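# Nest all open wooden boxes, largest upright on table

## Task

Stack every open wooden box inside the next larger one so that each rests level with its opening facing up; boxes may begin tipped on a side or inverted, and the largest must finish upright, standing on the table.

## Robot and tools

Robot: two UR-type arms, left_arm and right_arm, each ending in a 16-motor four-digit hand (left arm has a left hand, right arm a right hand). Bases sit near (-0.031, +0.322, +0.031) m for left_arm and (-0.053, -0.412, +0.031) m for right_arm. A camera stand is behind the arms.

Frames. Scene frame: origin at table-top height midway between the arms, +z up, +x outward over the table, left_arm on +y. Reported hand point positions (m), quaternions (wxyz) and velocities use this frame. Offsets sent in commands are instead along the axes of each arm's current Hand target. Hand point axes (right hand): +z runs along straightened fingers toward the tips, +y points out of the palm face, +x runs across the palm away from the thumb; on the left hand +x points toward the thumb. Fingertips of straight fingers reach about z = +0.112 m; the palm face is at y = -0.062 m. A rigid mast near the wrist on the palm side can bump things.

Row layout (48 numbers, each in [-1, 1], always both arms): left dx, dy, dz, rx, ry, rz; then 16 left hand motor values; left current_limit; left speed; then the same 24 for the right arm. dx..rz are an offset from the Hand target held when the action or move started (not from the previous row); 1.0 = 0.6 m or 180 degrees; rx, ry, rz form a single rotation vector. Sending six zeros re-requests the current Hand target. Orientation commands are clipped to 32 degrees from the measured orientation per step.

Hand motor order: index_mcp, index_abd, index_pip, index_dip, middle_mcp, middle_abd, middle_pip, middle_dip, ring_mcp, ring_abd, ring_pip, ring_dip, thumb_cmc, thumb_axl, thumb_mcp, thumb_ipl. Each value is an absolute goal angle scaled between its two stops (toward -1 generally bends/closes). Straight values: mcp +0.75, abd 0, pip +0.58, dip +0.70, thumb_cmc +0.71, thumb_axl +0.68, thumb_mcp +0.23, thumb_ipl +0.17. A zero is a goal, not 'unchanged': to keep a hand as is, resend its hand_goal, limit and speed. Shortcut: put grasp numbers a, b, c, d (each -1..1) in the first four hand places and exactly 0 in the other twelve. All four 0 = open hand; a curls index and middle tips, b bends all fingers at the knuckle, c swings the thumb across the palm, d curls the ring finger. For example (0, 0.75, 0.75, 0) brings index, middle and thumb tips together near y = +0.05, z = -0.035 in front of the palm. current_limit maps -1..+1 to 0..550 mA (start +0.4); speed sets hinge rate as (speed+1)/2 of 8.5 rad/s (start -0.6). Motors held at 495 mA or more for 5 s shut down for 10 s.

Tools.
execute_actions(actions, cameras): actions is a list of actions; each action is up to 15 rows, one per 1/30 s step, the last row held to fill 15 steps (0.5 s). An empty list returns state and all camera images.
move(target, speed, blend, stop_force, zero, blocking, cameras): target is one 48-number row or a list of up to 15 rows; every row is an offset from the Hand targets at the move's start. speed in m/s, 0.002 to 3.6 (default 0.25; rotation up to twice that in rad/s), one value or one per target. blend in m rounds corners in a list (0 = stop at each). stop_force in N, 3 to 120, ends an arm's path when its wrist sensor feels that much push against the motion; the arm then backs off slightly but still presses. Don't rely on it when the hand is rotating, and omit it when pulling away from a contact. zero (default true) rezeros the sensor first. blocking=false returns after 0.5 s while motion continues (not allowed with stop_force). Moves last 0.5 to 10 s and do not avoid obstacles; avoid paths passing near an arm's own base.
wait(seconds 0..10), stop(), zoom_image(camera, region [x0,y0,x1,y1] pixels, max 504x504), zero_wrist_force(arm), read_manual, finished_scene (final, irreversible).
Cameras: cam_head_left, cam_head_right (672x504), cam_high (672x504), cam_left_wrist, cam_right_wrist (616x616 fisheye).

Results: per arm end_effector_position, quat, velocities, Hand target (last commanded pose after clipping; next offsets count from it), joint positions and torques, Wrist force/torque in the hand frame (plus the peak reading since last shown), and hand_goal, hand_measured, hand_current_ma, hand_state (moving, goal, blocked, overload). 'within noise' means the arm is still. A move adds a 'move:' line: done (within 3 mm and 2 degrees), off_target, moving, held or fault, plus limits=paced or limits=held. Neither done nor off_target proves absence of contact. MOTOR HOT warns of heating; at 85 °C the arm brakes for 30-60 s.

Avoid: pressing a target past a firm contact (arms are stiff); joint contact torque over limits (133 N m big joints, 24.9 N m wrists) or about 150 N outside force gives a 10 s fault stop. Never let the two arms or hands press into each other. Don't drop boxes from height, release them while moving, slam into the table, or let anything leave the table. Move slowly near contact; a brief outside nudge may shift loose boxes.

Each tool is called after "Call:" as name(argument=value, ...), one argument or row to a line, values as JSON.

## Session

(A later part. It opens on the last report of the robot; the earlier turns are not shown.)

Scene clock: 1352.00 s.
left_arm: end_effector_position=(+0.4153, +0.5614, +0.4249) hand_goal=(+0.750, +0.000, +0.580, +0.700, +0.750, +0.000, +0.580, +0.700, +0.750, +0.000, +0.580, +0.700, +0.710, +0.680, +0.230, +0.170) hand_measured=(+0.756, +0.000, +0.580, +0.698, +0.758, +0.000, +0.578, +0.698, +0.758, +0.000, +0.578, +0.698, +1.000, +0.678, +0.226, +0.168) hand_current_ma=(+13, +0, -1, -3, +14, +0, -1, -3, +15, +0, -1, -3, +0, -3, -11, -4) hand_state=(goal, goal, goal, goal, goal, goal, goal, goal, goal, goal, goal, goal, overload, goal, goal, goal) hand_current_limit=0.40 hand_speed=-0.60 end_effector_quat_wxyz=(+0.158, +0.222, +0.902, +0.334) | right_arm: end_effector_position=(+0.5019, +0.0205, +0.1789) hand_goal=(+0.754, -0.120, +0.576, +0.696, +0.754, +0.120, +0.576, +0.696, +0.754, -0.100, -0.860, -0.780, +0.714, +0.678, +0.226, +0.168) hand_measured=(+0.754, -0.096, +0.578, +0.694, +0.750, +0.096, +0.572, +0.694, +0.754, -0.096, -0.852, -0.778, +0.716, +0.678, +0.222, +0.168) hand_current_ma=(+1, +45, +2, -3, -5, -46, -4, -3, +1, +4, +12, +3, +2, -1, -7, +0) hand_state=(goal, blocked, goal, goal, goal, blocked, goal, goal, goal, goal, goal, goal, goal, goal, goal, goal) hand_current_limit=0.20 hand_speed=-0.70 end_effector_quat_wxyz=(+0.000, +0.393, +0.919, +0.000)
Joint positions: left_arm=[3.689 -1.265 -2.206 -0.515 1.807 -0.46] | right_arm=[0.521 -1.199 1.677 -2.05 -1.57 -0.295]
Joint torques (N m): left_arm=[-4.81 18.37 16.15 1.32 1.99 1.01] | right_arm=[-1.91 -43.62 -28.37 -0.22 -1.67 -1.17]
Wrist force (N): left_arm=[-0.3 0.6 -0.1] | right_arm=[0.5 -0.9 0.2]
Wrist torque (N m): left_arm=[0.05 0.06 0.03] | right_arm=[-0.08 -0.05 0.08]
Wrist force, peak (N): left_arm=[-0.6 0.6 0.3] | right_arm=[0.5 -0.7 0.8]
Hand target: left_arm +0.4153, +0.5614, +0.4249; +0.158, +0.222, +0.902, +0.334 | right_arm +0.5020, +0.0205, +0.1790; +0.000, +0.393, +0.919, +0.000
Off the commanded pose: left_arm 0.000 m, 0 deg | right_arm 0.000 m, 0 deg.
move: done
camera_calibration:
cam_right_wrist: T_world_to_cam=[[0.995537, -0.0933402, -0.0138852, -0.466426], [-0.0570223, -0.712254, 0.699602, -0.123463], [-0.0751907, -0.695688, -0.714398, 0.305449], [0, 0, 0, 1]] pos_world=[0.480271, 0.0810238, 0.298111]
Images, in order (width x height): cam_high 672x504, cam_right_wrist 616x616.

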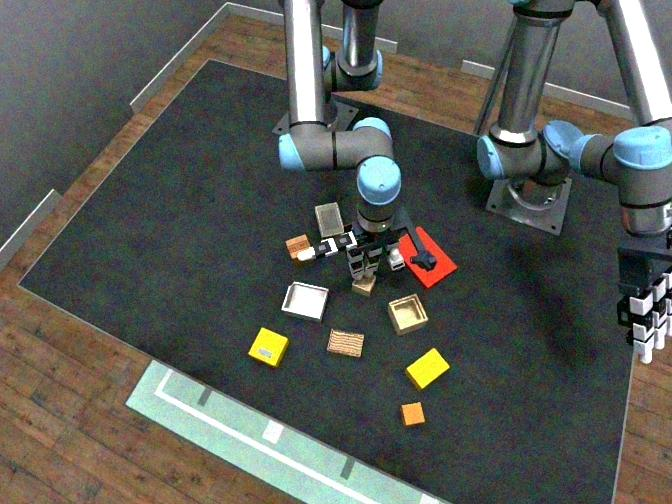

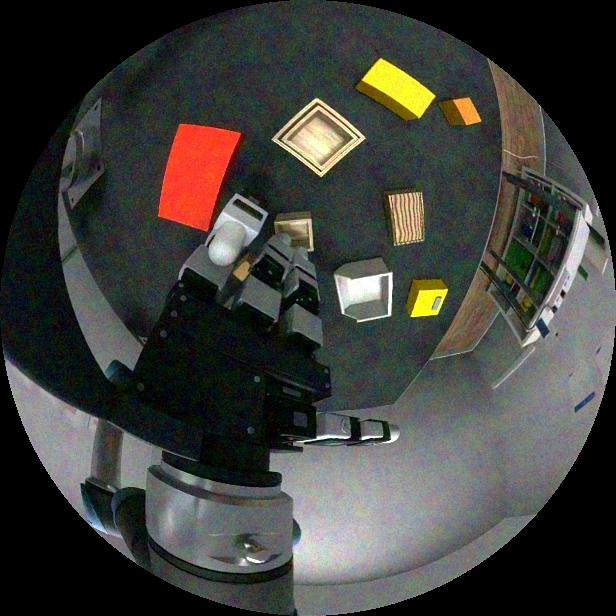

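Call:
move(
  target=[0,0,0,0,0,0, 0,0,0,0,0,0,0,0,0,0,0,0,0,0,0,0,0.4,-0.6, -0.0007,0.0007,0.0483,0,0,0, 0.754,-0.12,0.576,0.696,0.754,0.12,0.576,0.696,0.754,-0.1,-0.86,-0.78,0.714,0.678,0.226,0.168,0.2,-0.7],
  speed=0.04,
  stop_force=4,
  cameras=["cam_high","cam_right_wrist"],
)

Call:
zoom_image(
  camera="cam_right_wrist",
  region=[230, 170, 330, 270],
)

Call:
zoom_image(
  camera="cam_high",
  region=[330, 250, 400, 320],
)

Scene clock: 1362.93 s.
left_arm: end_effector_position=(+0.4153, +0.5614, +0.4249) hand_goal=(+0.750, +0.000, +0.580, +0.700, +0.750, +0.000, +0.580, +0.700, +0.750, +0.000, +0.580, +0.700, +0.710, +0.680, +0.230, +0.170) hand_measured=(+0.756, +0.000, +0.580, +0.698, +0.758, +0.000, +0.578, +0.698, +0.758, +0.000, +0.578, +0.698, +1.000, +0.678, +0.226, +0.168) hand_current_ma=(+13, +0, -1, -3, +14, +0, -1, -3, +15, +0, -1, -3, +0, -3, -11, -4) hand_state=(goal, goal, goal, goal, goal, goal, goal, goal, goal, goal, goal, goal, overload, goal, goal, goal) hand_current_limit=0.40 hand_speed=-0.60 end_effector_quat_wxyz=(+0.158, +0.222, +0.902, +0.334) | right_arm: end_effector_position=(+0.5026, +0.0205, +0.1501) hand_goal=(+0.754, -0.120, +0.576, +0.696, +0.754, +0.120, +0.576, +0.696, +0.754, -0.100, -0.860, -0.780, +0.714, +0.678, +0.226, +0.168) hand_measured=(+0.752, -0.096, +0.574, +0.694, +0.746, +0.094, +0.572, +0.694, +0.754, -0.096, -0.852, -0.778, +0.716, +0.678, +0.222, +0.168) hand_current_ma=(-3, +45, -3, -3, -14, -47, -6, -3, +1, +4, +12, +3, +2, -1, -7, +0) hand_state=(goal, blocked, goal, goal, goal, blocked, goal, goal, goal, goal, goal, goal, goal, goal, goal, goal) hand_current_limit=0.20 hand_speed=-0.70 end_effector_quat_wxyz=(+0.000, +0.393, +0.919, +0.000)
Joint positions: left_arm=[3.689 -1.265 -2.206 -0.515 1.807 -0.46] | right_arm=[0.521 -1.164 1.711 -2.118 -1.57 -0.296]
Joint torques (N m): left_arm=[-5.06 17.38 15.93 1.36 1.87 0.93] | right_arm=[-7.66 -44.36 -28.2 -1.5 -1.62 -0.51]
Wrist force (N): left_arm=[-0.3 0.2 0.3] | right_arm=[0.4 -0.5 0.1]
Wrist torque (N m): left_arm=[-0.03 0.06 0.05] | right_arm=[-0.01 -0.05 0.14]
Wrist force, peak (N): left_arm=[-0.6 0.3 0.2] | right_arm=[0.8 0.6 -2.9]
Hand target: left_arm +0.4153, +0.5614, +0.4249; +0.158, +0.222, +0.902, +0.334 | right_arm +0.5026, +0.0205, +0.1501; +0.000, +0.393, +0.919, +0.000
Off the commanded pose: left_arm 0.000 m, 0 deg | right_arm 0.000 m, 0 deg.
move: done
camera_calibration:
cam_right_wrist: T_world_to_cam=[[0.995526, -0.0934824, -0.0137599, -0.467541], [-0.0572168, -0.712289, 0.69955, -0.103095], [-0.0751967, -0.695633, -0.714451, 0.284868], [0, 0, 0, 1]] pos_world=[0.480971, 0.0810235, 0.269212]
Images, in order (width x height): cam_high 672x504, cam_right_wrist 616x616.

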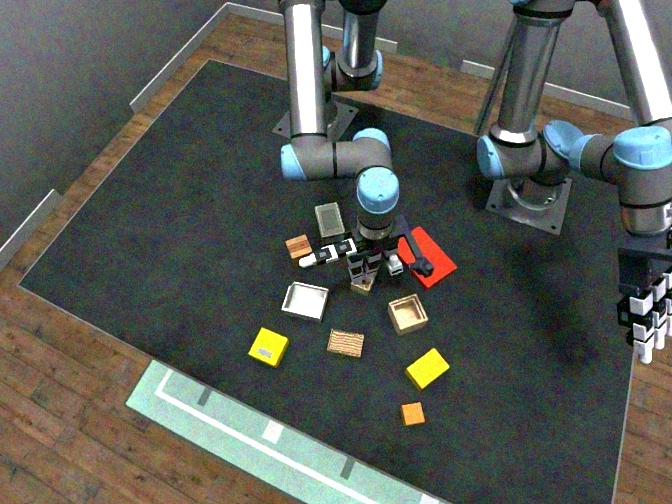

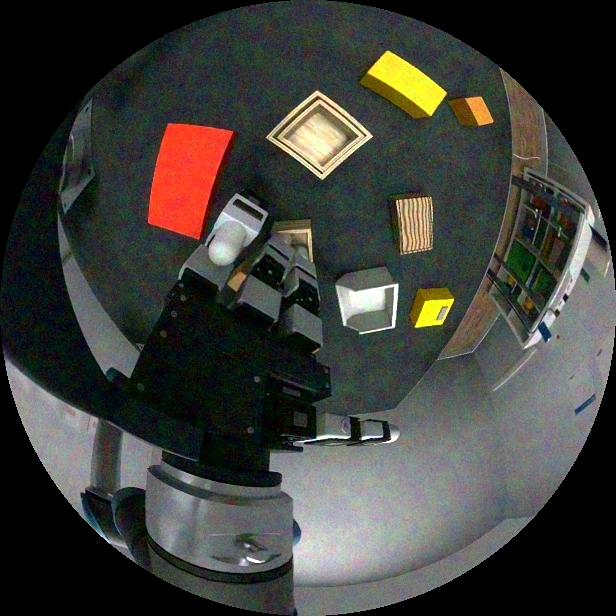

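Scaled by 5.040 from the camera's 616x616 image, which has a finer 880x880 frame.

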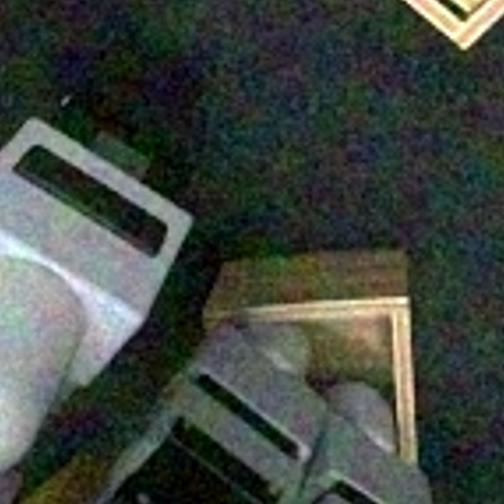

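Scaled by 7.200.

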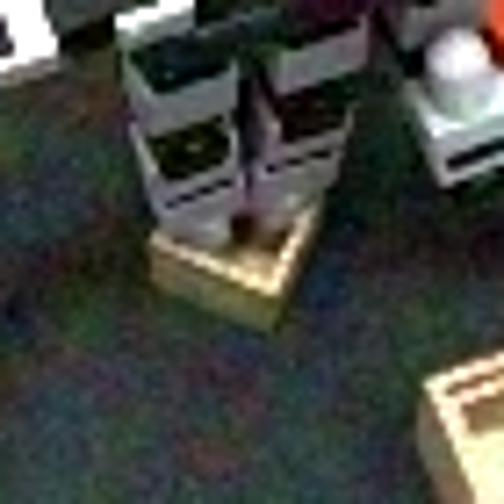

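Call:
move(
  target=[
    [0,0,0,0,0,0, 0,0,0,0,0,0,0,0,0,0,0,0,0,0,0,0,0.4,-0.6, 0,0,0,0,0,0, 0.754,0.06,0.576,0.696,0.754,-0.06,0.576,0.696,0.754,-0.1,-0.86,-0.78,0.714,0.678,0.226,0.168,0.3,-0.9],
    [0,0,0,0,0,0, 0,0,0,0,0,0,0,0,0,0,0,0,0,0,0,0,0.4,-0.6, 0,0,-0.05,0,0,0, 0.754,0.06,0.576,0.696,0.754,-0.06,0.576,0.696,0.754,-0.1,-0.86,-0.78,0.714,0.678,0.226,0.168,0.3,-0.9],
  ],
  speed=0.06,
  cameras=["cam_high","cam_right_wrist","cam_head_right"],
)

Call:
zoom_image(
  camera="cam_right_wrist",
  region=[230, 170, 330, 270],
)

Call:
zoom_image(
  camera="cam_high",
  region=[330, 250, 400, 320],
)

Call:
zoom_image(
  camera="cam_head_right",
  region=[310, 210, 390, 290],
)

Scene clock: 1369.87 s.
left_arm: end_effector_position=(+0.4153, +0.5614, +0.4249) hand_goal=(+0.750, +0.000, +0.580, +0.700, +0.750, +0.000, +0.580, +0.700, +0.750, +0.000, +0.580, +0.700, +0.710, +0.680, +0.230, +0.170) hand_measured=(+0.756, +0.000, +0.580, +0.698, +0.758, +0.000, +0.578, +0.698, +0.758, +0.000, +0.578, +0.698, +1.000, +0.678, +0.226, +0.168) hand_current_ma=(+13, +0, -1, -3, +14, +0, -1, -3, +15, +0, -1, -3, +0, -3, -11, -4) hand_state=(goal, goal, goal, goal, goal, goal, goal, goal, goal, goal, goal, goal, overload, goal, goal, goal) hand_current_limit=0.40 hand_speed=-0.60 end_effector_quat_wxyz=(+0.158, +0.222, +0.902, +0.334) | right_arm: end_effector_position=(+0.5027, +0.0205, +0.1801) hand_goal=(+0.754, +0.060, +0.576, +0.696, +0.754, -0.060, +0.576, +0.696, +0.754, -0.100, -0.860, -0.780, +0.714, +0.678, +0.226, +0.168) hand_measured=(+0.752, -0.080, +0.574, +0.694, +0.752, +0.080, +0.574, +0.694, +0.754, -0.096, -0.852, -0.778, +0.716, +0.678, +0.222, +0.168) hand_current_ma=(-3, -357, -3, -3, -2, +357, -2, -2, +1, +4, +12, +3, +2, -1, -7, +0) hand_state=(goal, blocked, goal, goal, goal, blocked, goal, goal, goal, goal, goal, goal, goal, goal, goal, goal) hand_current_limit=0.30 hand_speed=-0.90 end_effector_quat_wxyz=(+0.000, +0.393, +0.919, +0.000)
Joint positions: left_arm=[3.689 -1.265 -2.206 -0.515 1.807 -0.46] | right_arm=[0.521 -1.199 1.674 -2.047 -1.57 -0.296]
Joint torques (N m): left_arm=[-5.03 17.75 15.51 1.31 1.75 0.92] | right_arm=[-2.7 -28.91 -12.01 -4.34 -0.38 -0.93]
Wrist force (N): left_arm=[-0.2 0.1 0.0] | right_arm=[0.5 -0.9 0.4]
Wrist torque (N m): left_arm=[-0.01 0.04 0.05] | right_arm=[-0.09 -0.05 0.14]
Wrist force, peak (N): left_arm=[-0.3 0.8 0.3] | right_arm=[0.1 -0.7 1.2]
Hand target: left_arm +0.4153, +0.5614, +0.4249; +0.158, +0.222, +0.902, +0.334 | right_arm +0.5026, +0.0205, +0.1801; +0.000, +0.393, +0.919, +0.000
Off the commanded pose: left_arm 0.000 m, 0 deg | right_arm 0.000 m, 0 deg.
move: done
camera_calibration:
cam_right_wrist: T_world_to_cam=[[0.995528, -0.0934847, -0.0136198, -0.467169], [-0.0573216, -0.712333, 0.699497, -0.124082], [-0.075094, -0.695588, -0.714506, 0.306337], [0, 0, 0, 1]] pos_world=[0.480971, 0.0810235, 0.299312]
Images, in order (width x height): cam_head_right 672x504, cam_high 672x504, cam_right_wrist 616x616.

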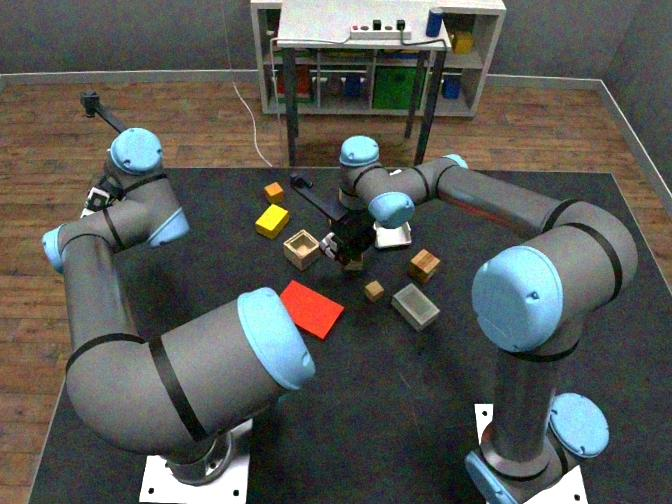

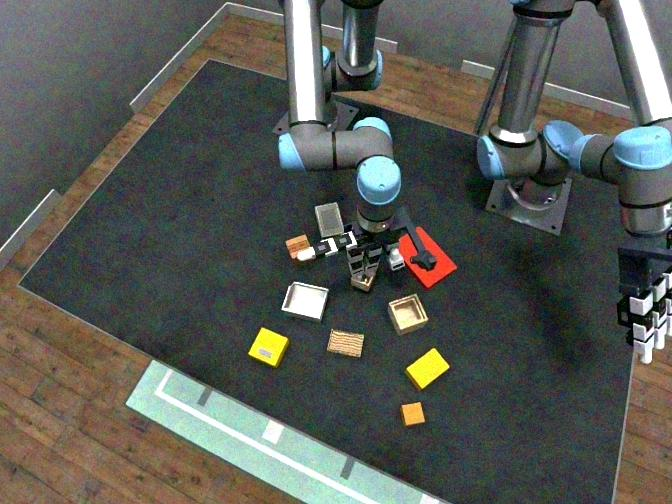

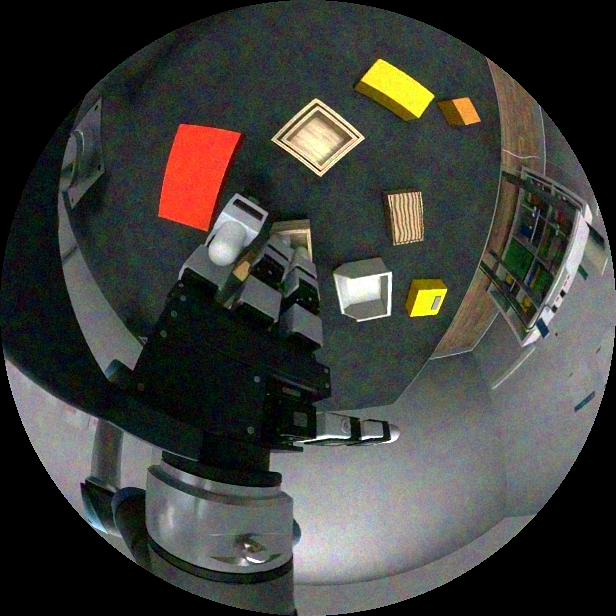

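Scaled by 5.040 from the camera's 616x616 image, which has a finer 880x880 frame.

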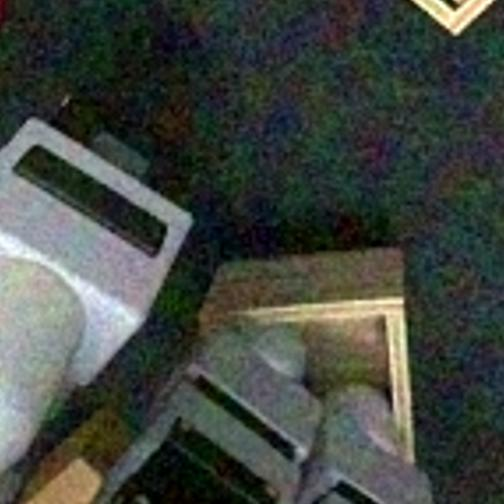

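Scaled by 7.200.

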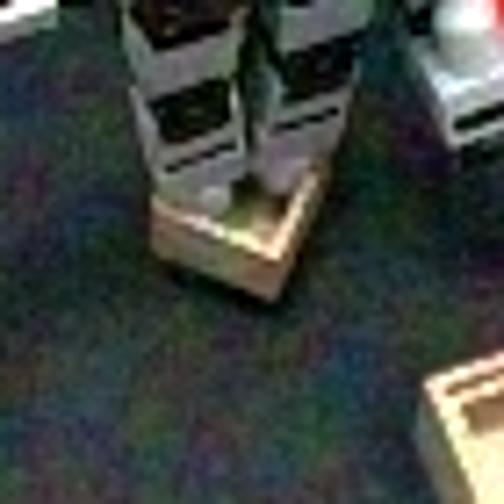

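Scaled by 6.300.

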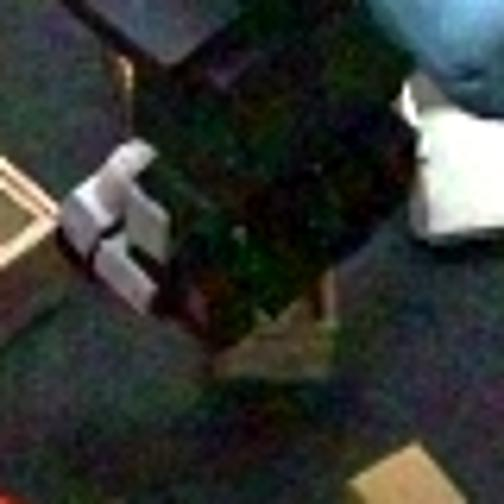

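Call:
move(
  target=[
    [0,0,0,0,0,0, 0,0,0,0,0,0,0,0,0,0,0,0,0,0,0,0,0.4,-0.6, 0,0,-0.09,0,0,0, 0.754,0.06,0.576,0.696,0.754,-0.06,0.576,0.696,0.754,-0.1,-0.86,-0.78,0.714,0.678,0.226,0.168,0.3,-0.9],
    [0,0,0,0,0,0, 0,0,0,0,0,0,0,0,0,0,0,0,0,0,0,0,0.4,-0.6, 0.2003,0.1783,-0.075,0,0,-0.2394, 0.754,0.06,0.576,0.696,0.754,-0.06,0.576,0.696,0.754,-0.1,-0.86,-0.78,0.714,0.678,0.226,0.168,0.3,-0.9],
  ],
  speed=0.18,
  blend=[0.02,0],
  cameras=["cam_high","cam_right_wrist","cam_head_right"],
)

Call:
zoom_image(
  camera="cam_right_wrist",
  region=[255, 190, 335, 270],
)

Call:
zoom_image(
  camera="cam_high",
  region=[370, 280, 440, 350],
)

Call:
zoom_image(
  camera="cam_head_right",
  region=[270, 205, 340, 275],
)

Scene clock: 1384.47 s.
left_arm: end_effector_position=(+0.4153, +0.5614, +0.4249) hand_goal=(+0.750, +0.000, +0.580, +0.700, +0.750, +0.000, +0.580, +0.700, +0.750, +0.000, +0.580, +0.700, +0.710, +0.680, +0.230, +0.170) hand_measured=(+0.756, +0.000, +0.580, +0.698, +0.758, +0.000, +0.578, +0.698, +0.758, +0.000, +0.578, +0.698, +1.000, +0.678, +0.226, +0.168) hand_current_ma=(+13, +0, -1, -3, +14, +0, -1, -3, +15, +0, -1, -3, +0, -3, -11, -4) hand_state=(goal, goal, goal, goal, goal, goal, goal, goal, goal, goal, goal, goal, overload, goal, goal, goal) hand_current_limit=0.40 hand_speed=-0.60 end_effector_quat_wxyz=(+0.158, +0.222, +0.902, +0.334) | right_arm: end_effector_position=(+0.4969, +0.1813, +0.2251) hand_goal=(+0.754, +0.060, +0.576, +0.696, +0.754, -0.060, +0.576, +0.696, +0.754, -0.100, -0.860, -0.780, +0.714, +0.678, +0.226, +0.168) hand_measured=(+0.752, -0.080, +0.574, +0.694, +0.752, +0.080, +0.574, +0.694, +0.754, -0.096, -0.852, -0.778, +0.716, +0.678, +0.222, +0.168) hand_current_ma=(-3, -357, -3, -3, -2, +357, -2, -2, +1, +4, +11, +3, +2, -1, -7, +0) hand_state=(goal, blocked, goal, goal, goal, blocked, goal, goal, goal, goal, goal, goal, goal, goal, goal, goal) hand_current_limit=0.30 hand_speed=-0.90 end_effector_quat_wxyz=(+0.000, +0.028, +1.000, +0.000)
Joint positions: left_arm=[3.689 -1.265 -2.206 -0.515 1.807 -0.46] | right_arm=[0.643 -0.98 1.216 -1.807 -1.57 -0.925]
Joint torques (N m): left_arm=[-6.05 16.94 16.56 1.3 1.85 0.77] | right_arm=[-9.61 -44.83 -25.79 -4.34 -2 -0.4]
Wrist force (N): left_arm=[0.1 0.3 0.1] | right_arm=[0.1 -0.5 0.3]
Wrist torque (N m): left_arm=[0.02 0.01 0.07] | right_arm=[-0.01 0.00 -0.05]
Wrist force, peak (N): left_arm=[-0.5 0.7 0.2] | right_arm=[0.3 -0.6 2.5]
Hand target: left_arm +0.4153, +0.5614, +0.4249; +0.158, +0.222, +0.902, +0.334 | right_arm +0.4970, +0.1812, +0.2252; +0.000, +0.028, +1.000, +0.000
Off the commanded pose: left_arm 0.000 m, 0 deg | right_arm 0.000 m, 0 deg.
move: done
camera_calibration:
cam_right_wrist: T_world_to_cam=[[0.790918, 0.611775, -0.0134484, -0.471991], [0.444458, -0.559222, 0.699806, -0.318549], [0.420603, -0.559466, -0.714207, 0.178852], [0, 0, 0, 1]] pos_world=[0.439662, 0.210673, 0.344312]
Images, in order (width x height): cam_head_right 672x504, cam_high 672x504, cam_right_wrist 616x616.

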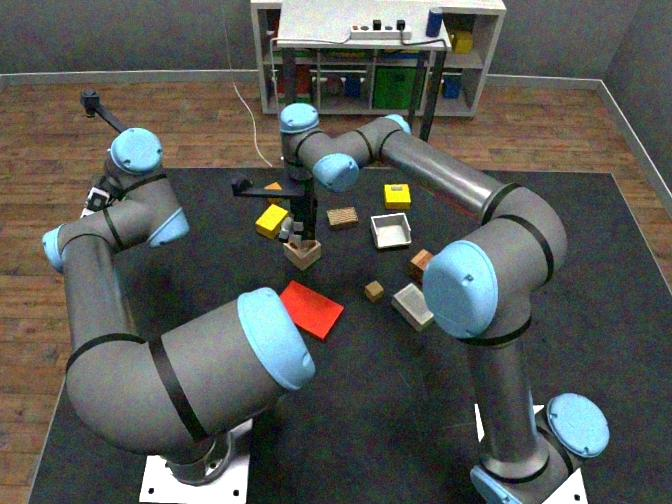

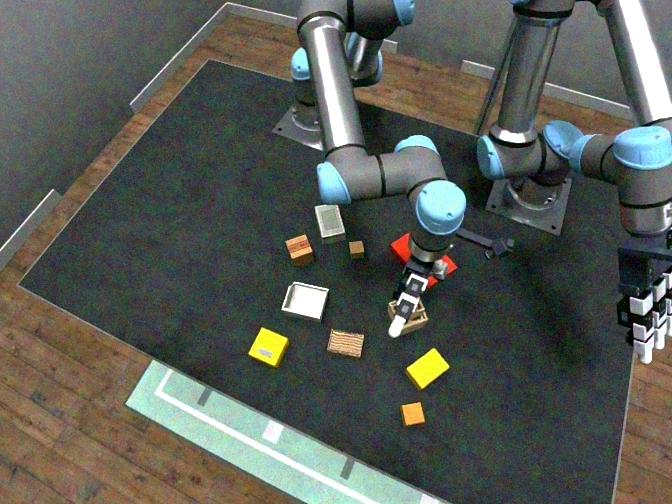

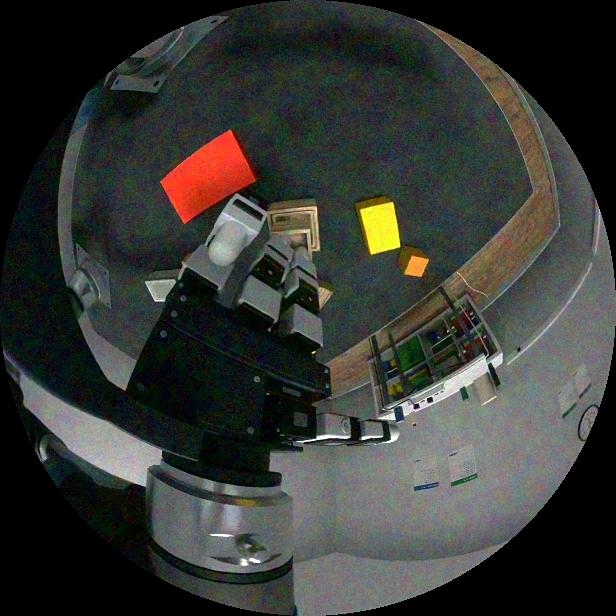

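Scaled by 6.300 from the camera's 616x616 image, which has a finer 880x880 frame.

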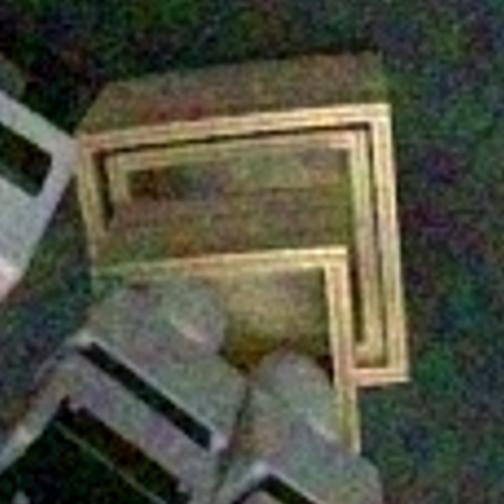

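Scaled by 7.200.

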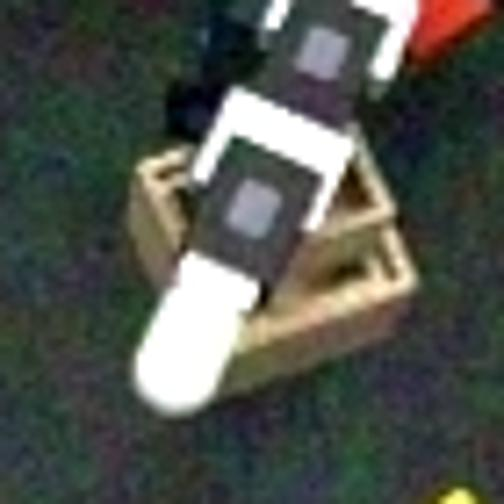

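Scaled by 7.200.

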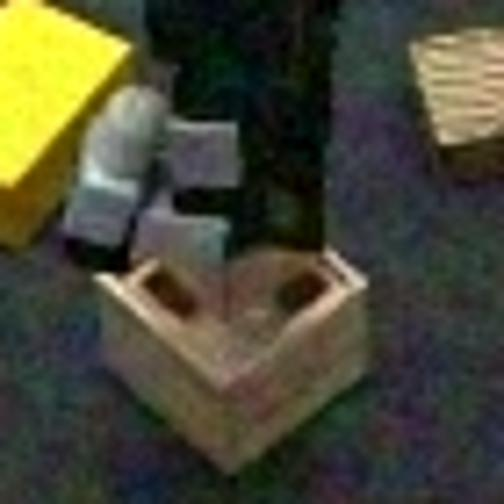

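Call:
move(
  target=[
    [0,0,0,0,0,0, 0,0,0,0,0,0,0,0,0,0,0,0,0,0,0,0,0.4,-0.6, 0.0015,-0.0038,0.02,0,0,0, 0.754,0.06,0.576,0.696,0.754,-0.06,0.576,0.696,0.754,-0.1,-0.86,-0.78,0.714,0.678,0.226,0.168,0.3,-0.9],
    [0,0,0,0,0,0, 0,0,0,0,0,0,0,0,0,0,0,0,0,0,0,0,0.4,-0.6, 0.0015,-0.0038,0.1133,0,0,0, 0.754,0.06,0.576,0.696,0.754,-0.06,0.576,0.696,0.754,-0.1,-0.86,-0.78,0.714,0.678,0.226,0.168,0.3,-0.9],
  ],
  speed=0.03,
  stop_force=3,
  cameras=["cam_high","cam_right_wrist","cam_head_right"],
)

Call:
zoom_image(
  camera="cam_right_wrist",
  region=[255, 190, 335, 270],
)

Call:
zoom_image(
  camera="cam_high",
  region=[370, 280, 440, 350],
)

Call:
zoom_image(
  camera="cam_head_right",
  region=[270, 205, 340, 275],
)

Scene clock: 1412.93 s.
left_arm: end_effector_position=(+0.4153, +0.5614, +0.4249) hand_goal=(+0.750, +0.000, +0.580, +0.700, +0.750, +0.000, +0.580, +0.700, +0.750, +0.000, +0.580, +0.700, +0.710, +0.680, +0.230, +0.170) hand_measured=(+0.756, +0.000, +0.580, +0.698, +0.758, +0.000, +0.578, +0.698, +0.758, +0.000, +0.578, +0.698, +1.000, +0.678, +0.226, +0.168) hand_current_ma=(+13, +0, -1, -3, +14, +0, -1, -3, +15, +0, -1, -3, +0, -3, -11, -4) hand_state=(goal, goal, goal, goal, goal, goal, goal, goal, goal, goal, goal, goal, overload, goal, goal, goal) hand_current_limit=0.40 hand_speed=-0.60 end_effector_quat_wxyz=(+0.158, +0.222, +0.902, +0.334) | right_arm: end_effector_position=(+0.4960, +0.1790, +0.2031) hand_goal=(+0.754, +0.060, +0.576, +0.696, +0.754, -0.060, +0.576, +0.696, +0.754, -0.100, -0.860, -0.780, +0.714, +0.678, +0.226, +0.168) hand_measured=(+0.750, -0.080, +0.574, +0.694, +0.752, +0.080, +0.574, +0.694, +0.754, -0.096, -0.852, -0.778, +0.716, +0.678, +0.222, +0.168) hand_current_ma=(-4, -357, -3, -3, -2, +358, -2, -2, +1, +4, +11, +3, +2, -1, -7, +0) hand_state=(goal, blocked, goal, goal, goal, blocked, goal, goal, goal, goal, goal, goal, goal, goal, goal, goal) hand_current_limit=0.30 hand_speed=-0.90 end_effector_quat_wxyz=(+0.000, +0.028, +1.000, +0.000)
Joint positions: left_arm=[3.689 -1.265 -2.206 -0.515 1.807 -0.46] | right_arm=[0.641 -0.972 1.26 -1.86 -1.57 -0.927]
Joint torques (N m): left_arm=[-4.66 18.61 17.05 1.42 1.86 0.64] | right_arm=[-5.28 -54.21 -14.77 -4.41 -1.59 -1.13]
Wrist force (N): left_arm=[-0.5 0.5 0.1] | right_arm=[0.1 -0.7 0.1]
Wrist torque (N m): left_arm=[0.05 0.08 0.02] | right_arm=[-0.02 0.01 0.09]
Wrist force, peak (N): left_arm=[-0.4 0.7 0.1] | right_arm=[0.0 -0.2 -2.9]
Hand target: left_arm +0.4153, +0.5614, +0.4249; +0.158, +0.222, +0.902, +0.334 | right_arm +0.4960, +0.1790, +0.2030; +0.000, +0.028, +1.000, +0.000 (not the last commanded pose)
Off the commanded pose: left_arm 0.000 m, 0 deg | right_arm 0.046 m, 0 deg.
move: contact (right_arm); path passed 1 of 2 targets
camera_calibration:
cam_right_wrist: T_world_to_cam=[[0.790859, 0.611853, -0.0133471, -0.470192], [0.444461, -0.55923, 0.699797, -0.303967], [0.420709, -0.559373, -0.714217, 0.162097], [0, 0, 0, 1]] pos_world=[0.438762, 0.208374, 0.322213]
Images, in order (width x height): cam_head_right 672x504, cam_high 672x504, cam_right_wrist 616x616.

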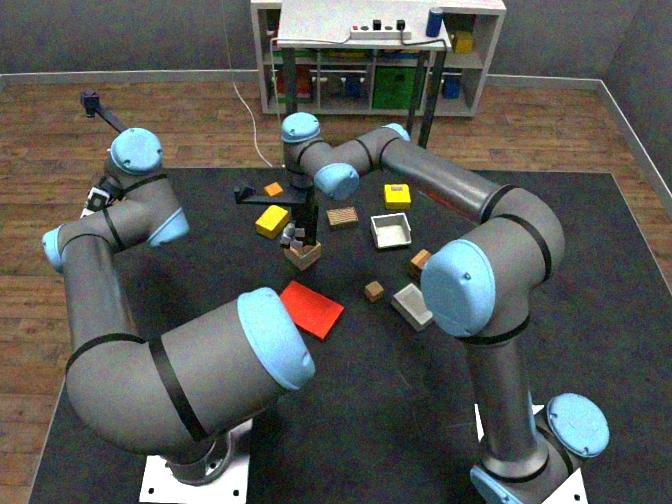

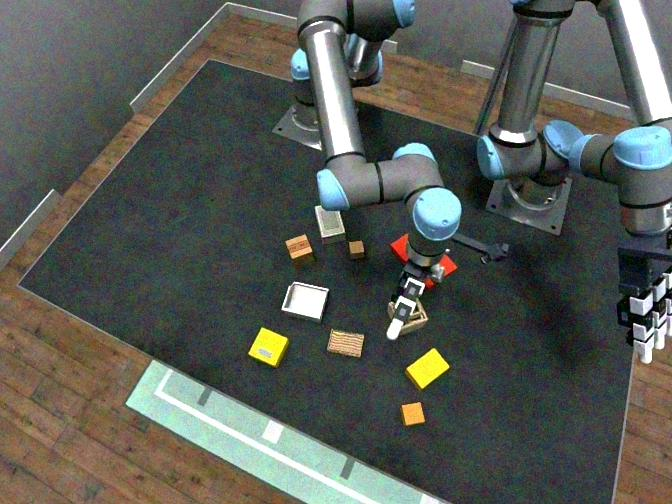

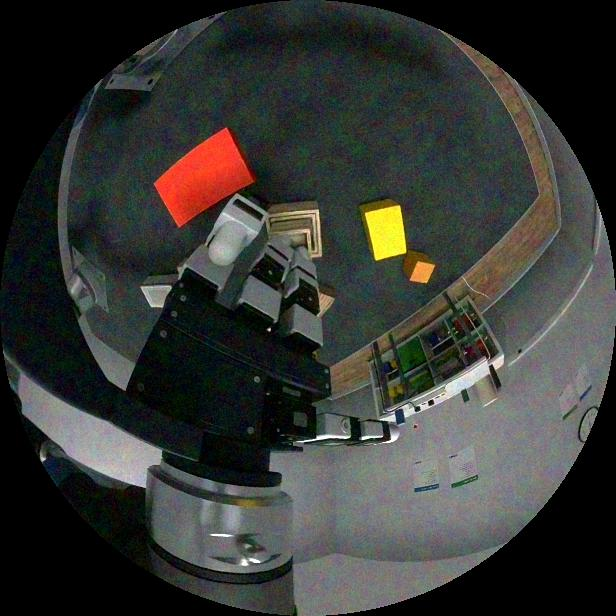

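Scaled by 6.300 from the camera's 616x616 image, which has a finer 880x880 frame.

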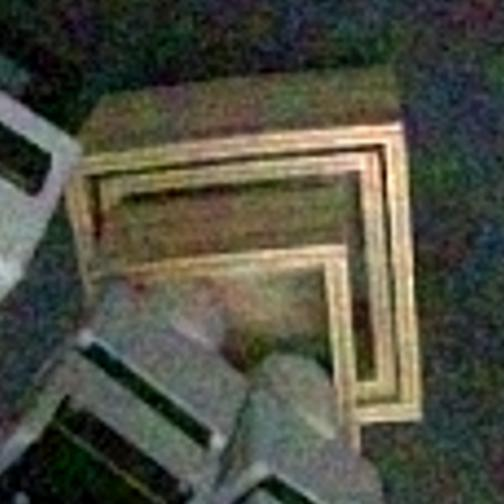

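Scaled by 7.200.

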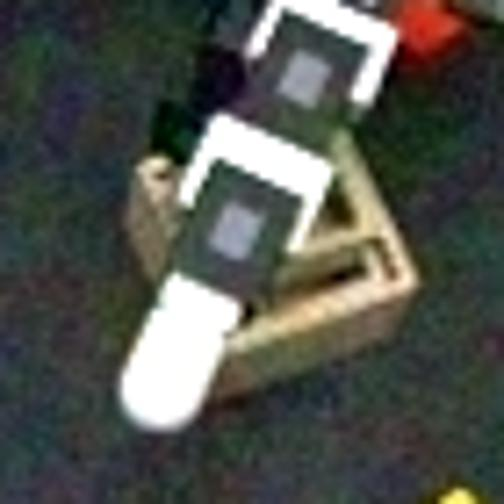

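Scaled by 7.200.

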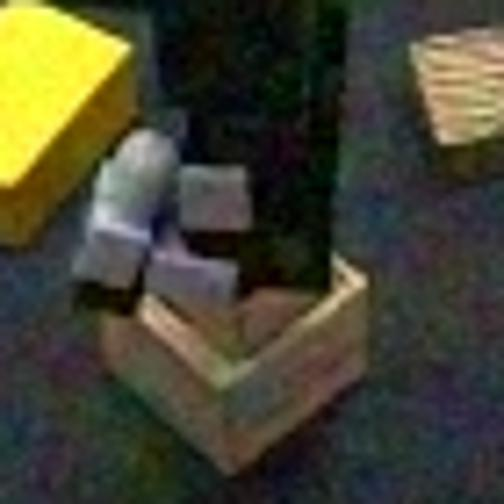

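Call:
move(
  target=[
    [0,0,0,0,0,0, 0,0,0,0,0,0,0,0,0,0,0,0,0,0,0,0,0.4,-0.6, -0.0019,0.0011,-0.006,0,0,-0.003, 0.754,0.06,0.576,0.696,0.754,-0.06,0.576,0.696,0.754,-0.1,-0.86,-0.78,0.714,0.678,0.226,0.168,0.3,-0.9],
    [0,0,0,0,0,0, 0,0,0,0,0,0,0,0,0,0,0,0,0,0,0,0,0.4,-0.6, -0.0019,0.0011,0.0767,0,0,-0.003, 0.754,0.06,0.576,0.696,0.754,-0.06,0.576,0.696,0.754,-0.1,-0.86,-0.78,0.714,0.678,0.226,0.168,0.3,-0.9],
  ],
  speed=0.03,
  stop_force=3,
  cameras=["cam_high","cam_right_wrist","cam_head_right"],
)

Call:
zoom_image(
  camera="cam_right_wrist",
  region=[255, 190, 335, 270],
)

Call:
zoom_image(
  camera="cam_high",
  region=[370, 280, 440, 350],
)

Scene clock: 1442.43 s.
left_arm: end_effector_position=(+0.4153, +0.5614, +0.4249) hand_goal=(+0.750, +0.000, +0.580, +0.700, +0.750, +0.000, +0.580, +0.700, +0.750, +0.000, +0.580, +0.700, +0.710, +0.680, +0.230, +0.170) hand_measured=(+0.756, +0.000, +0.580, +0.698, +0.758, +0.000, +0.578, +0.698, +0.758, +0.000, +0.578, +0.698, +1.000, +0.678, +0.226, +0.168) hand_current_ma=(+13, +0, -1, -3, +14, +0, -1, -3, +15, +0, -1, -3, +0, -3, -11, -4) hand_state=(goal, goal, goal, goal, goal, goal, goal, goal, goal, goal, goal, goal, overload, goal, goal, goal) hand_current_limit=0.40 hand_speed=-0.60 end_effector_quat_wxyz=(+0.158, +0.222, +0.902, +0.334) | right_arm: end_effector_position=(+0.4973, +0.1796, +0.2017) hand_goal=(+0.754, +0.060, +0.576, +0.696, +0.754, -0.060, +0.576, +0.696, +0.754, -0.100, -0.860, -0.780, +0.714, +0.678, +0.226, +0.168) hand_measured=(+0.750, -0.080, +0.574, +0.694, +0.752, +0.080, +0.574, +0.694, +0.754, -0.096, -0.852, -0.778, +0.716, +0.678, +0.222, +0.168) hand_current_ma=(-4, -357, -2, -2, -2, +358, -2, -2, +1, +4, +11, +3, +2, -1, -7, +0) hand_state=(goal, blocked, goal, goal, goal, blocked, goal, goal, goal, goal, goal, goal, goal, goal, goal, goal) hand_current_limit=0.30 hand_speed=-0.90 end_effector_quat_wxyz=(+0.000, +0.024, +1.000, +0.000)
Joint positions: left_arm=[3.689 -1.265 -2.206 -0.515 1.807 -0.46] | right_arm=[0.64 -0.967 1.255 -1.86 -1.57 -0.938]
Joint torques (N m): left_arm=[-6.9 18.49 16.05 1.38 1.9 0.83] | right_arm=[-5.21 -54.96 -14.14 -4.25 -1.6 -0.64]
Wrist force (N): left_arm=[-0.3 0.2 0.1] | right_arm=[0.2 -0.8 0.0]
Wrist torque (N m): left_arm=[0.00 0.05 0.04] | right_arm=[-0.02 -0.01 0.00]
Wrist force, peak (N): left_arm=[-0.5 0.5 0.3] | right_arm=[-0.5 -0.5 -3.8]
Hand target: left_arm +0.4153, +0.5614, +0.4249; +0.158, +0.222, +0.902, +0.334 | right_arm +0.4972, +0.1796, +0.2017; +0.000, +0.024, +1.000, +0.000 (not the last commanded pose)
Off the commanded pose: left_arm 0.000 m, 0 deg | right_arm 0.045 m, 0 deg.
move: contact (right_arm); path passed 1 of 2 targets
camera_calibration:
cam_right_wrist: T_world_to_cam=[[0.784971, 0.619389, -0.0133396, -0.469981], [0.449773, -0.554939, 0.69982, -0.306722], [0.426058, -0.555338, -0.714195, 0.157565], [0, 0, 0, 1]] pos_world=[0.439745, 0.208391, 0.320913]
Images, in order (width x height): cam_head_right 672x504, cam_high 672x504, cam_right_wrist 616x616.

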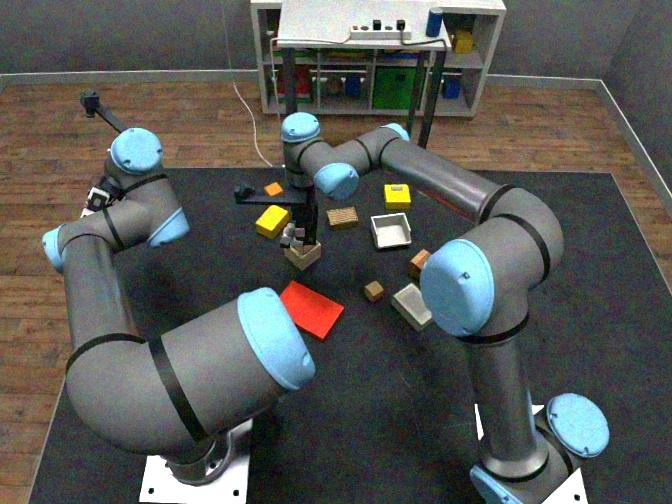

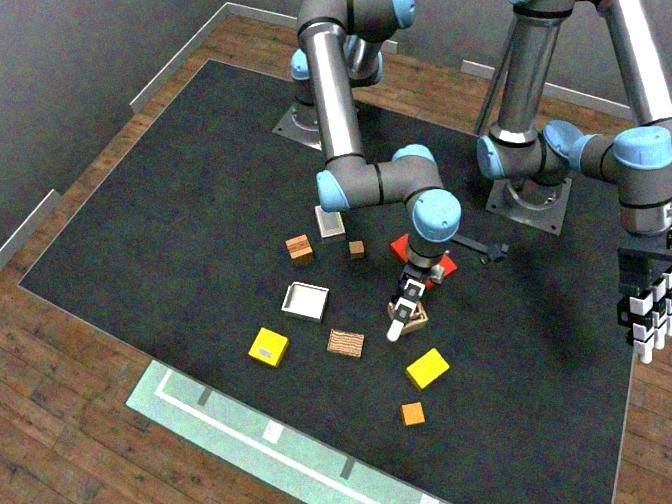

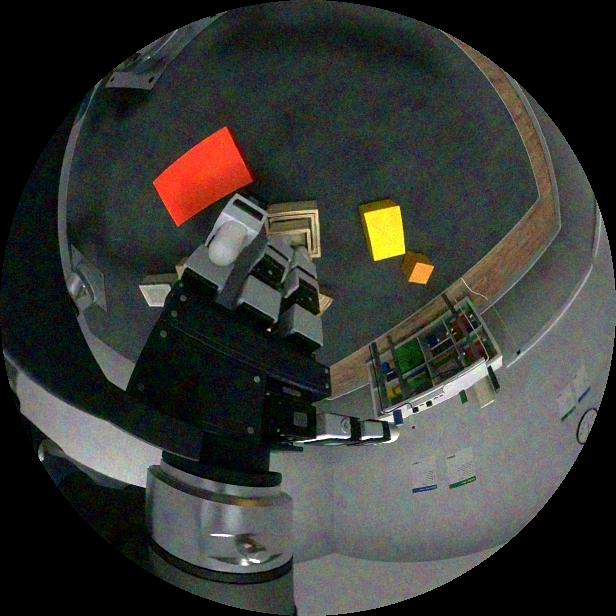

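Scaled by 6.300 from the camera's 616x616 image, which has a finer 880x880 frame.

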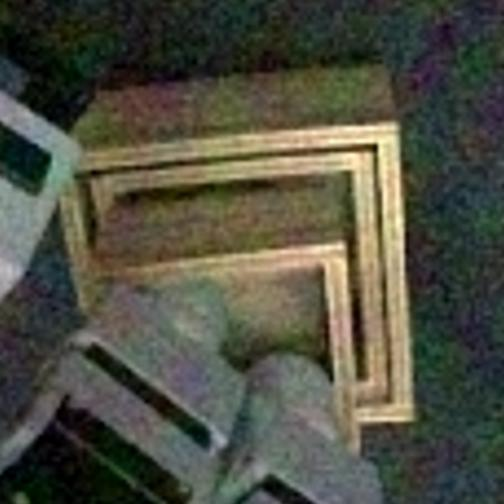

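Scaled by 7.200.

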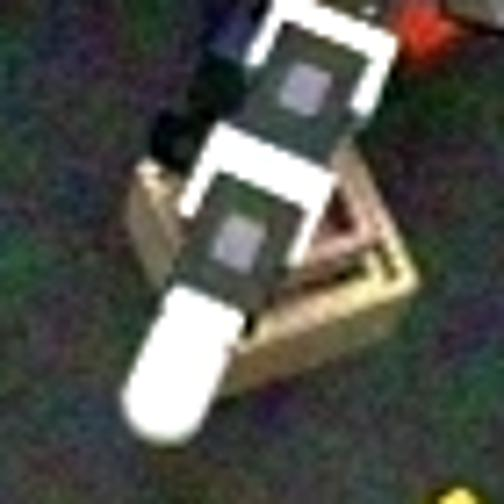

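Call:
zoom_image(
  camera="cam_right_wrist",
  region=[264, 204, 324, 264],
)

Call:
zoom_image(
  camera="cam_high",
  region=[385, 290, 435, 340],
)

Call:
zoom_image(
  camera="cam_head_right",
  region=[278, 220, 328, 270],
)

Scaled by 8.400 from the camera's 616x616 image, which has a finer 880x880 frame.

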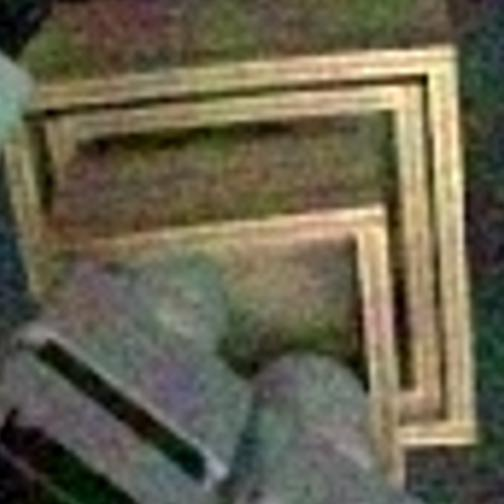

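Scaled by 10.080.

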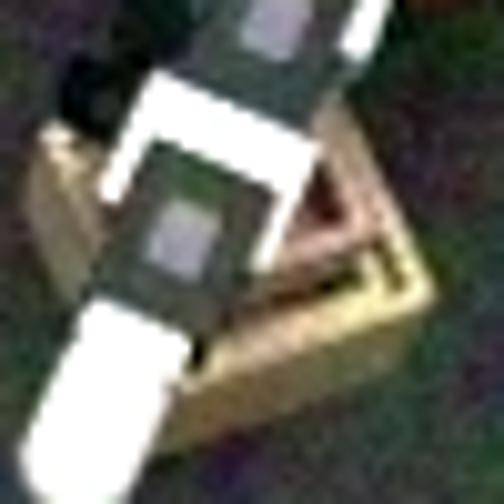

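Scaled by 10.080.

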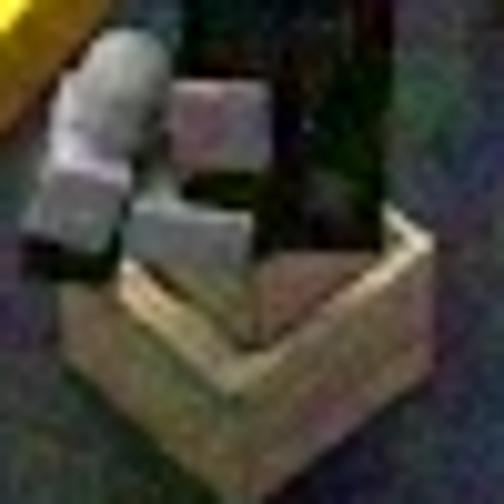

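Call:
move(
  target=[
    [0,0,0,0,0,0, 0,0,0,0,0,0,0,0,0,0,0,0,0,0,0,0,0.4,-0.6, -0.0003,0.0013,-0.004,0,0,0, 0.754,0.06,0.576,0.696,0.754,-0.06,0.576,0.696,0.754,-0.1,-0.86,-0.78,0.714,0.678,0.226,0.168,0.3,-0.9],
    [0,0,0,0,0,0, 0,0,0,0,0,0,0,0,0,0,0,0,0,0,0,0,0.4,-0.6, -0.0003,0.0013,0.0743,0,0,0, 0.754,0.06,0.576,0.696,0.754,-0.06,0.576,0.696,0.754,-0.1,-0.86,-0.78,0.714,0.678,0.226,0.168,0.3,-0.9],
  ],
  speed=0.03,
  stop_force=5,
  cameras=["cam_high","cam_right_wrist"],
)

Call:
zoom_image(
  camera="cam_right_wrist",
  region=[264, 204, 324, 264],
)

Scene clock: 1469.83 s.
left_arm: end_effector_position=(+0.4153, +0.5614, +0.4249) hand_goal=(+0.750, +0.000, +0.580, +0.700, +0.750, +0.000, +0.580, +0.700, +0.750, +0.000, +0.580, +0.700, +0.710, +0.680, +0.230, +0.170) hand_measured=(+0.756, +0.000, +0.580, +0.698, +0.758, +0.000, +0.578, +0.698, +0.758, +0.000, +0.578, +0.698, +1.000, +0.678, +0.226, +0.168) hand_current_ma=(+13, +0, -1, -3, +14, +0, -1, -3, +15, +0, -1, -3, +0, -3, -11, -4) hand_state=(goal, goal, goal, goal, goal, goal, goal, goal, goal, goal, goal, goal, overload, goal, goal, goal) hand_current_limit=0.40 hand_speed=-0.60 end_effector_quat_wxyz=(+0.158, +0.222, +0.902, +0.334) | right_arm: end_effector_position=(+0.4975, +0.1803, +0.1981) hand_goal=(+0.754, +0.060, +0.576, +0.696, +0.754, -0.060, +0.576, +0.696, +0.754, -0.100, -0.860, -0.780, +0.714, +0.678, +0.226, +0.168) hand_measured=(+0.752, -0.080, +0.574, +0.696, +0.750, +0.080, +0.574, +0.694, +0.754, -0.096, -0.852, -0.778, +0.716, +0.678, +0.222, +0.168) hand_current_ma=(-4, -357, -1, +0, -5, +358, -2, -2, +1, +4, +11, +3, +2, -1, -7, +0) hand_state=(goal, blocked, goal, goal, goal, blocked, goal, goal, goal, goal, goal, goal, goal, goal, goal, goal) hand_current_limit=0.30 hand_speed=-0.90 end_effector_quat_wxyz=(+0.000, +0.024, +1.000, +0.000)
Joint positions: left_arm=[3.689 -1.265 -2.206 -0.515 1.807 -0.46] | right_arm=[0.641 -0.962 1.258 -1.867 -1.57 -0.937]
Joint torques (N m): left_arm=[-6.18 19.04 17.27 1.38 1.9 0.76] | right_arm=[3.6 -53.66 -16.08 -4.33 -1.44 0.5]
Wrist force (N): left_arm=[-0.2 0.4 0.0] | right_arm=[0.3 -0.6 0.3]
Wrist torque (N m): left_arm=[0.02 0.04 0.05] | right_arm=[-0.04 -0.01 -0.03]
Wrist force, peak (N): left_arm=[-0.4 0.7 0.1] | right_arm=[-1.2 0.3 -6.4]
Hand target: left_arm +0.4153, +0.5614, +0.4249; +0.158, +0.222, +0.902, +0.334 | right_arm +0.4975, +0.1803, +0.1980; +0.000, +0.024, +1.000, +0.000 (not the last commanded pose)
Off the commanded pose: left_arm 0.000 m, 0 deg | right_arm 0.041 m, 0 deg.
move: contact (right_arm); path passed 1 of 2 targets
camera_calibration:
cam_right_wrist: T_world_to_cam=[[0.785003, 0.619352, -0.0131849, -0.470739], [0.449613, -0.554965, 0.699902, -0.303729], [0.426168, -0.555353, -0.714118, 0.155212], [0, 0, 0, 1]] pos_world=[0.439945, 0.209191, 0.317213]
Images, in order (width x height): cam_high 672x504, cam_right_wrist 616x616.

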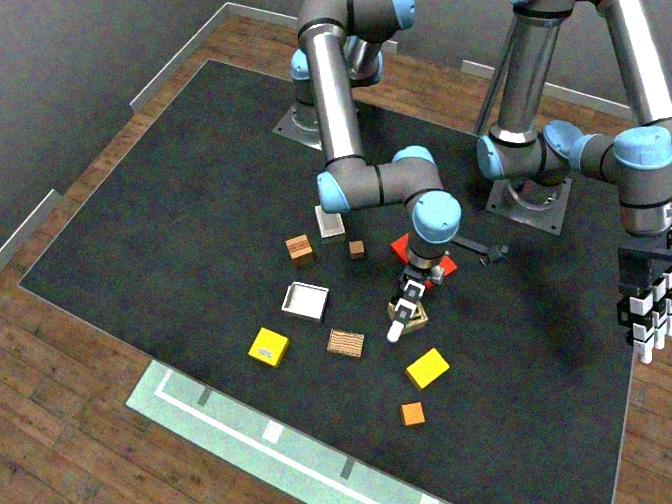

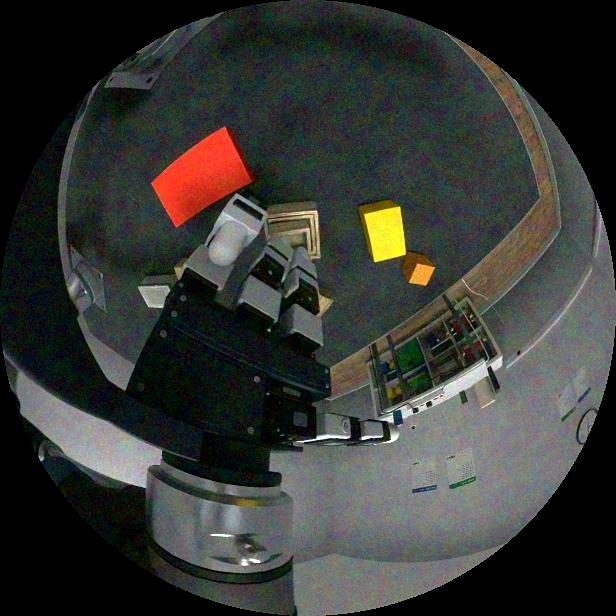

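Scaled by 8.400 from the camera's 616x616 image, which has a finer 880x880 frame.

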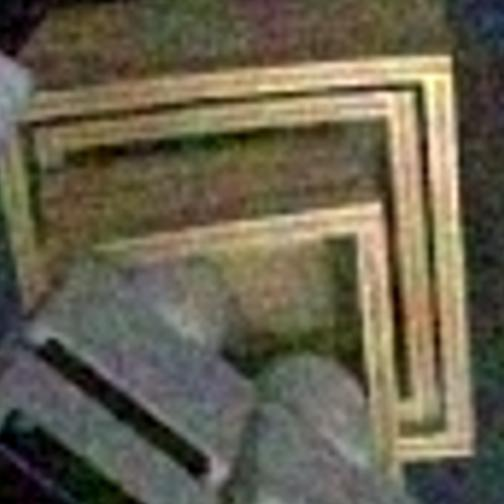

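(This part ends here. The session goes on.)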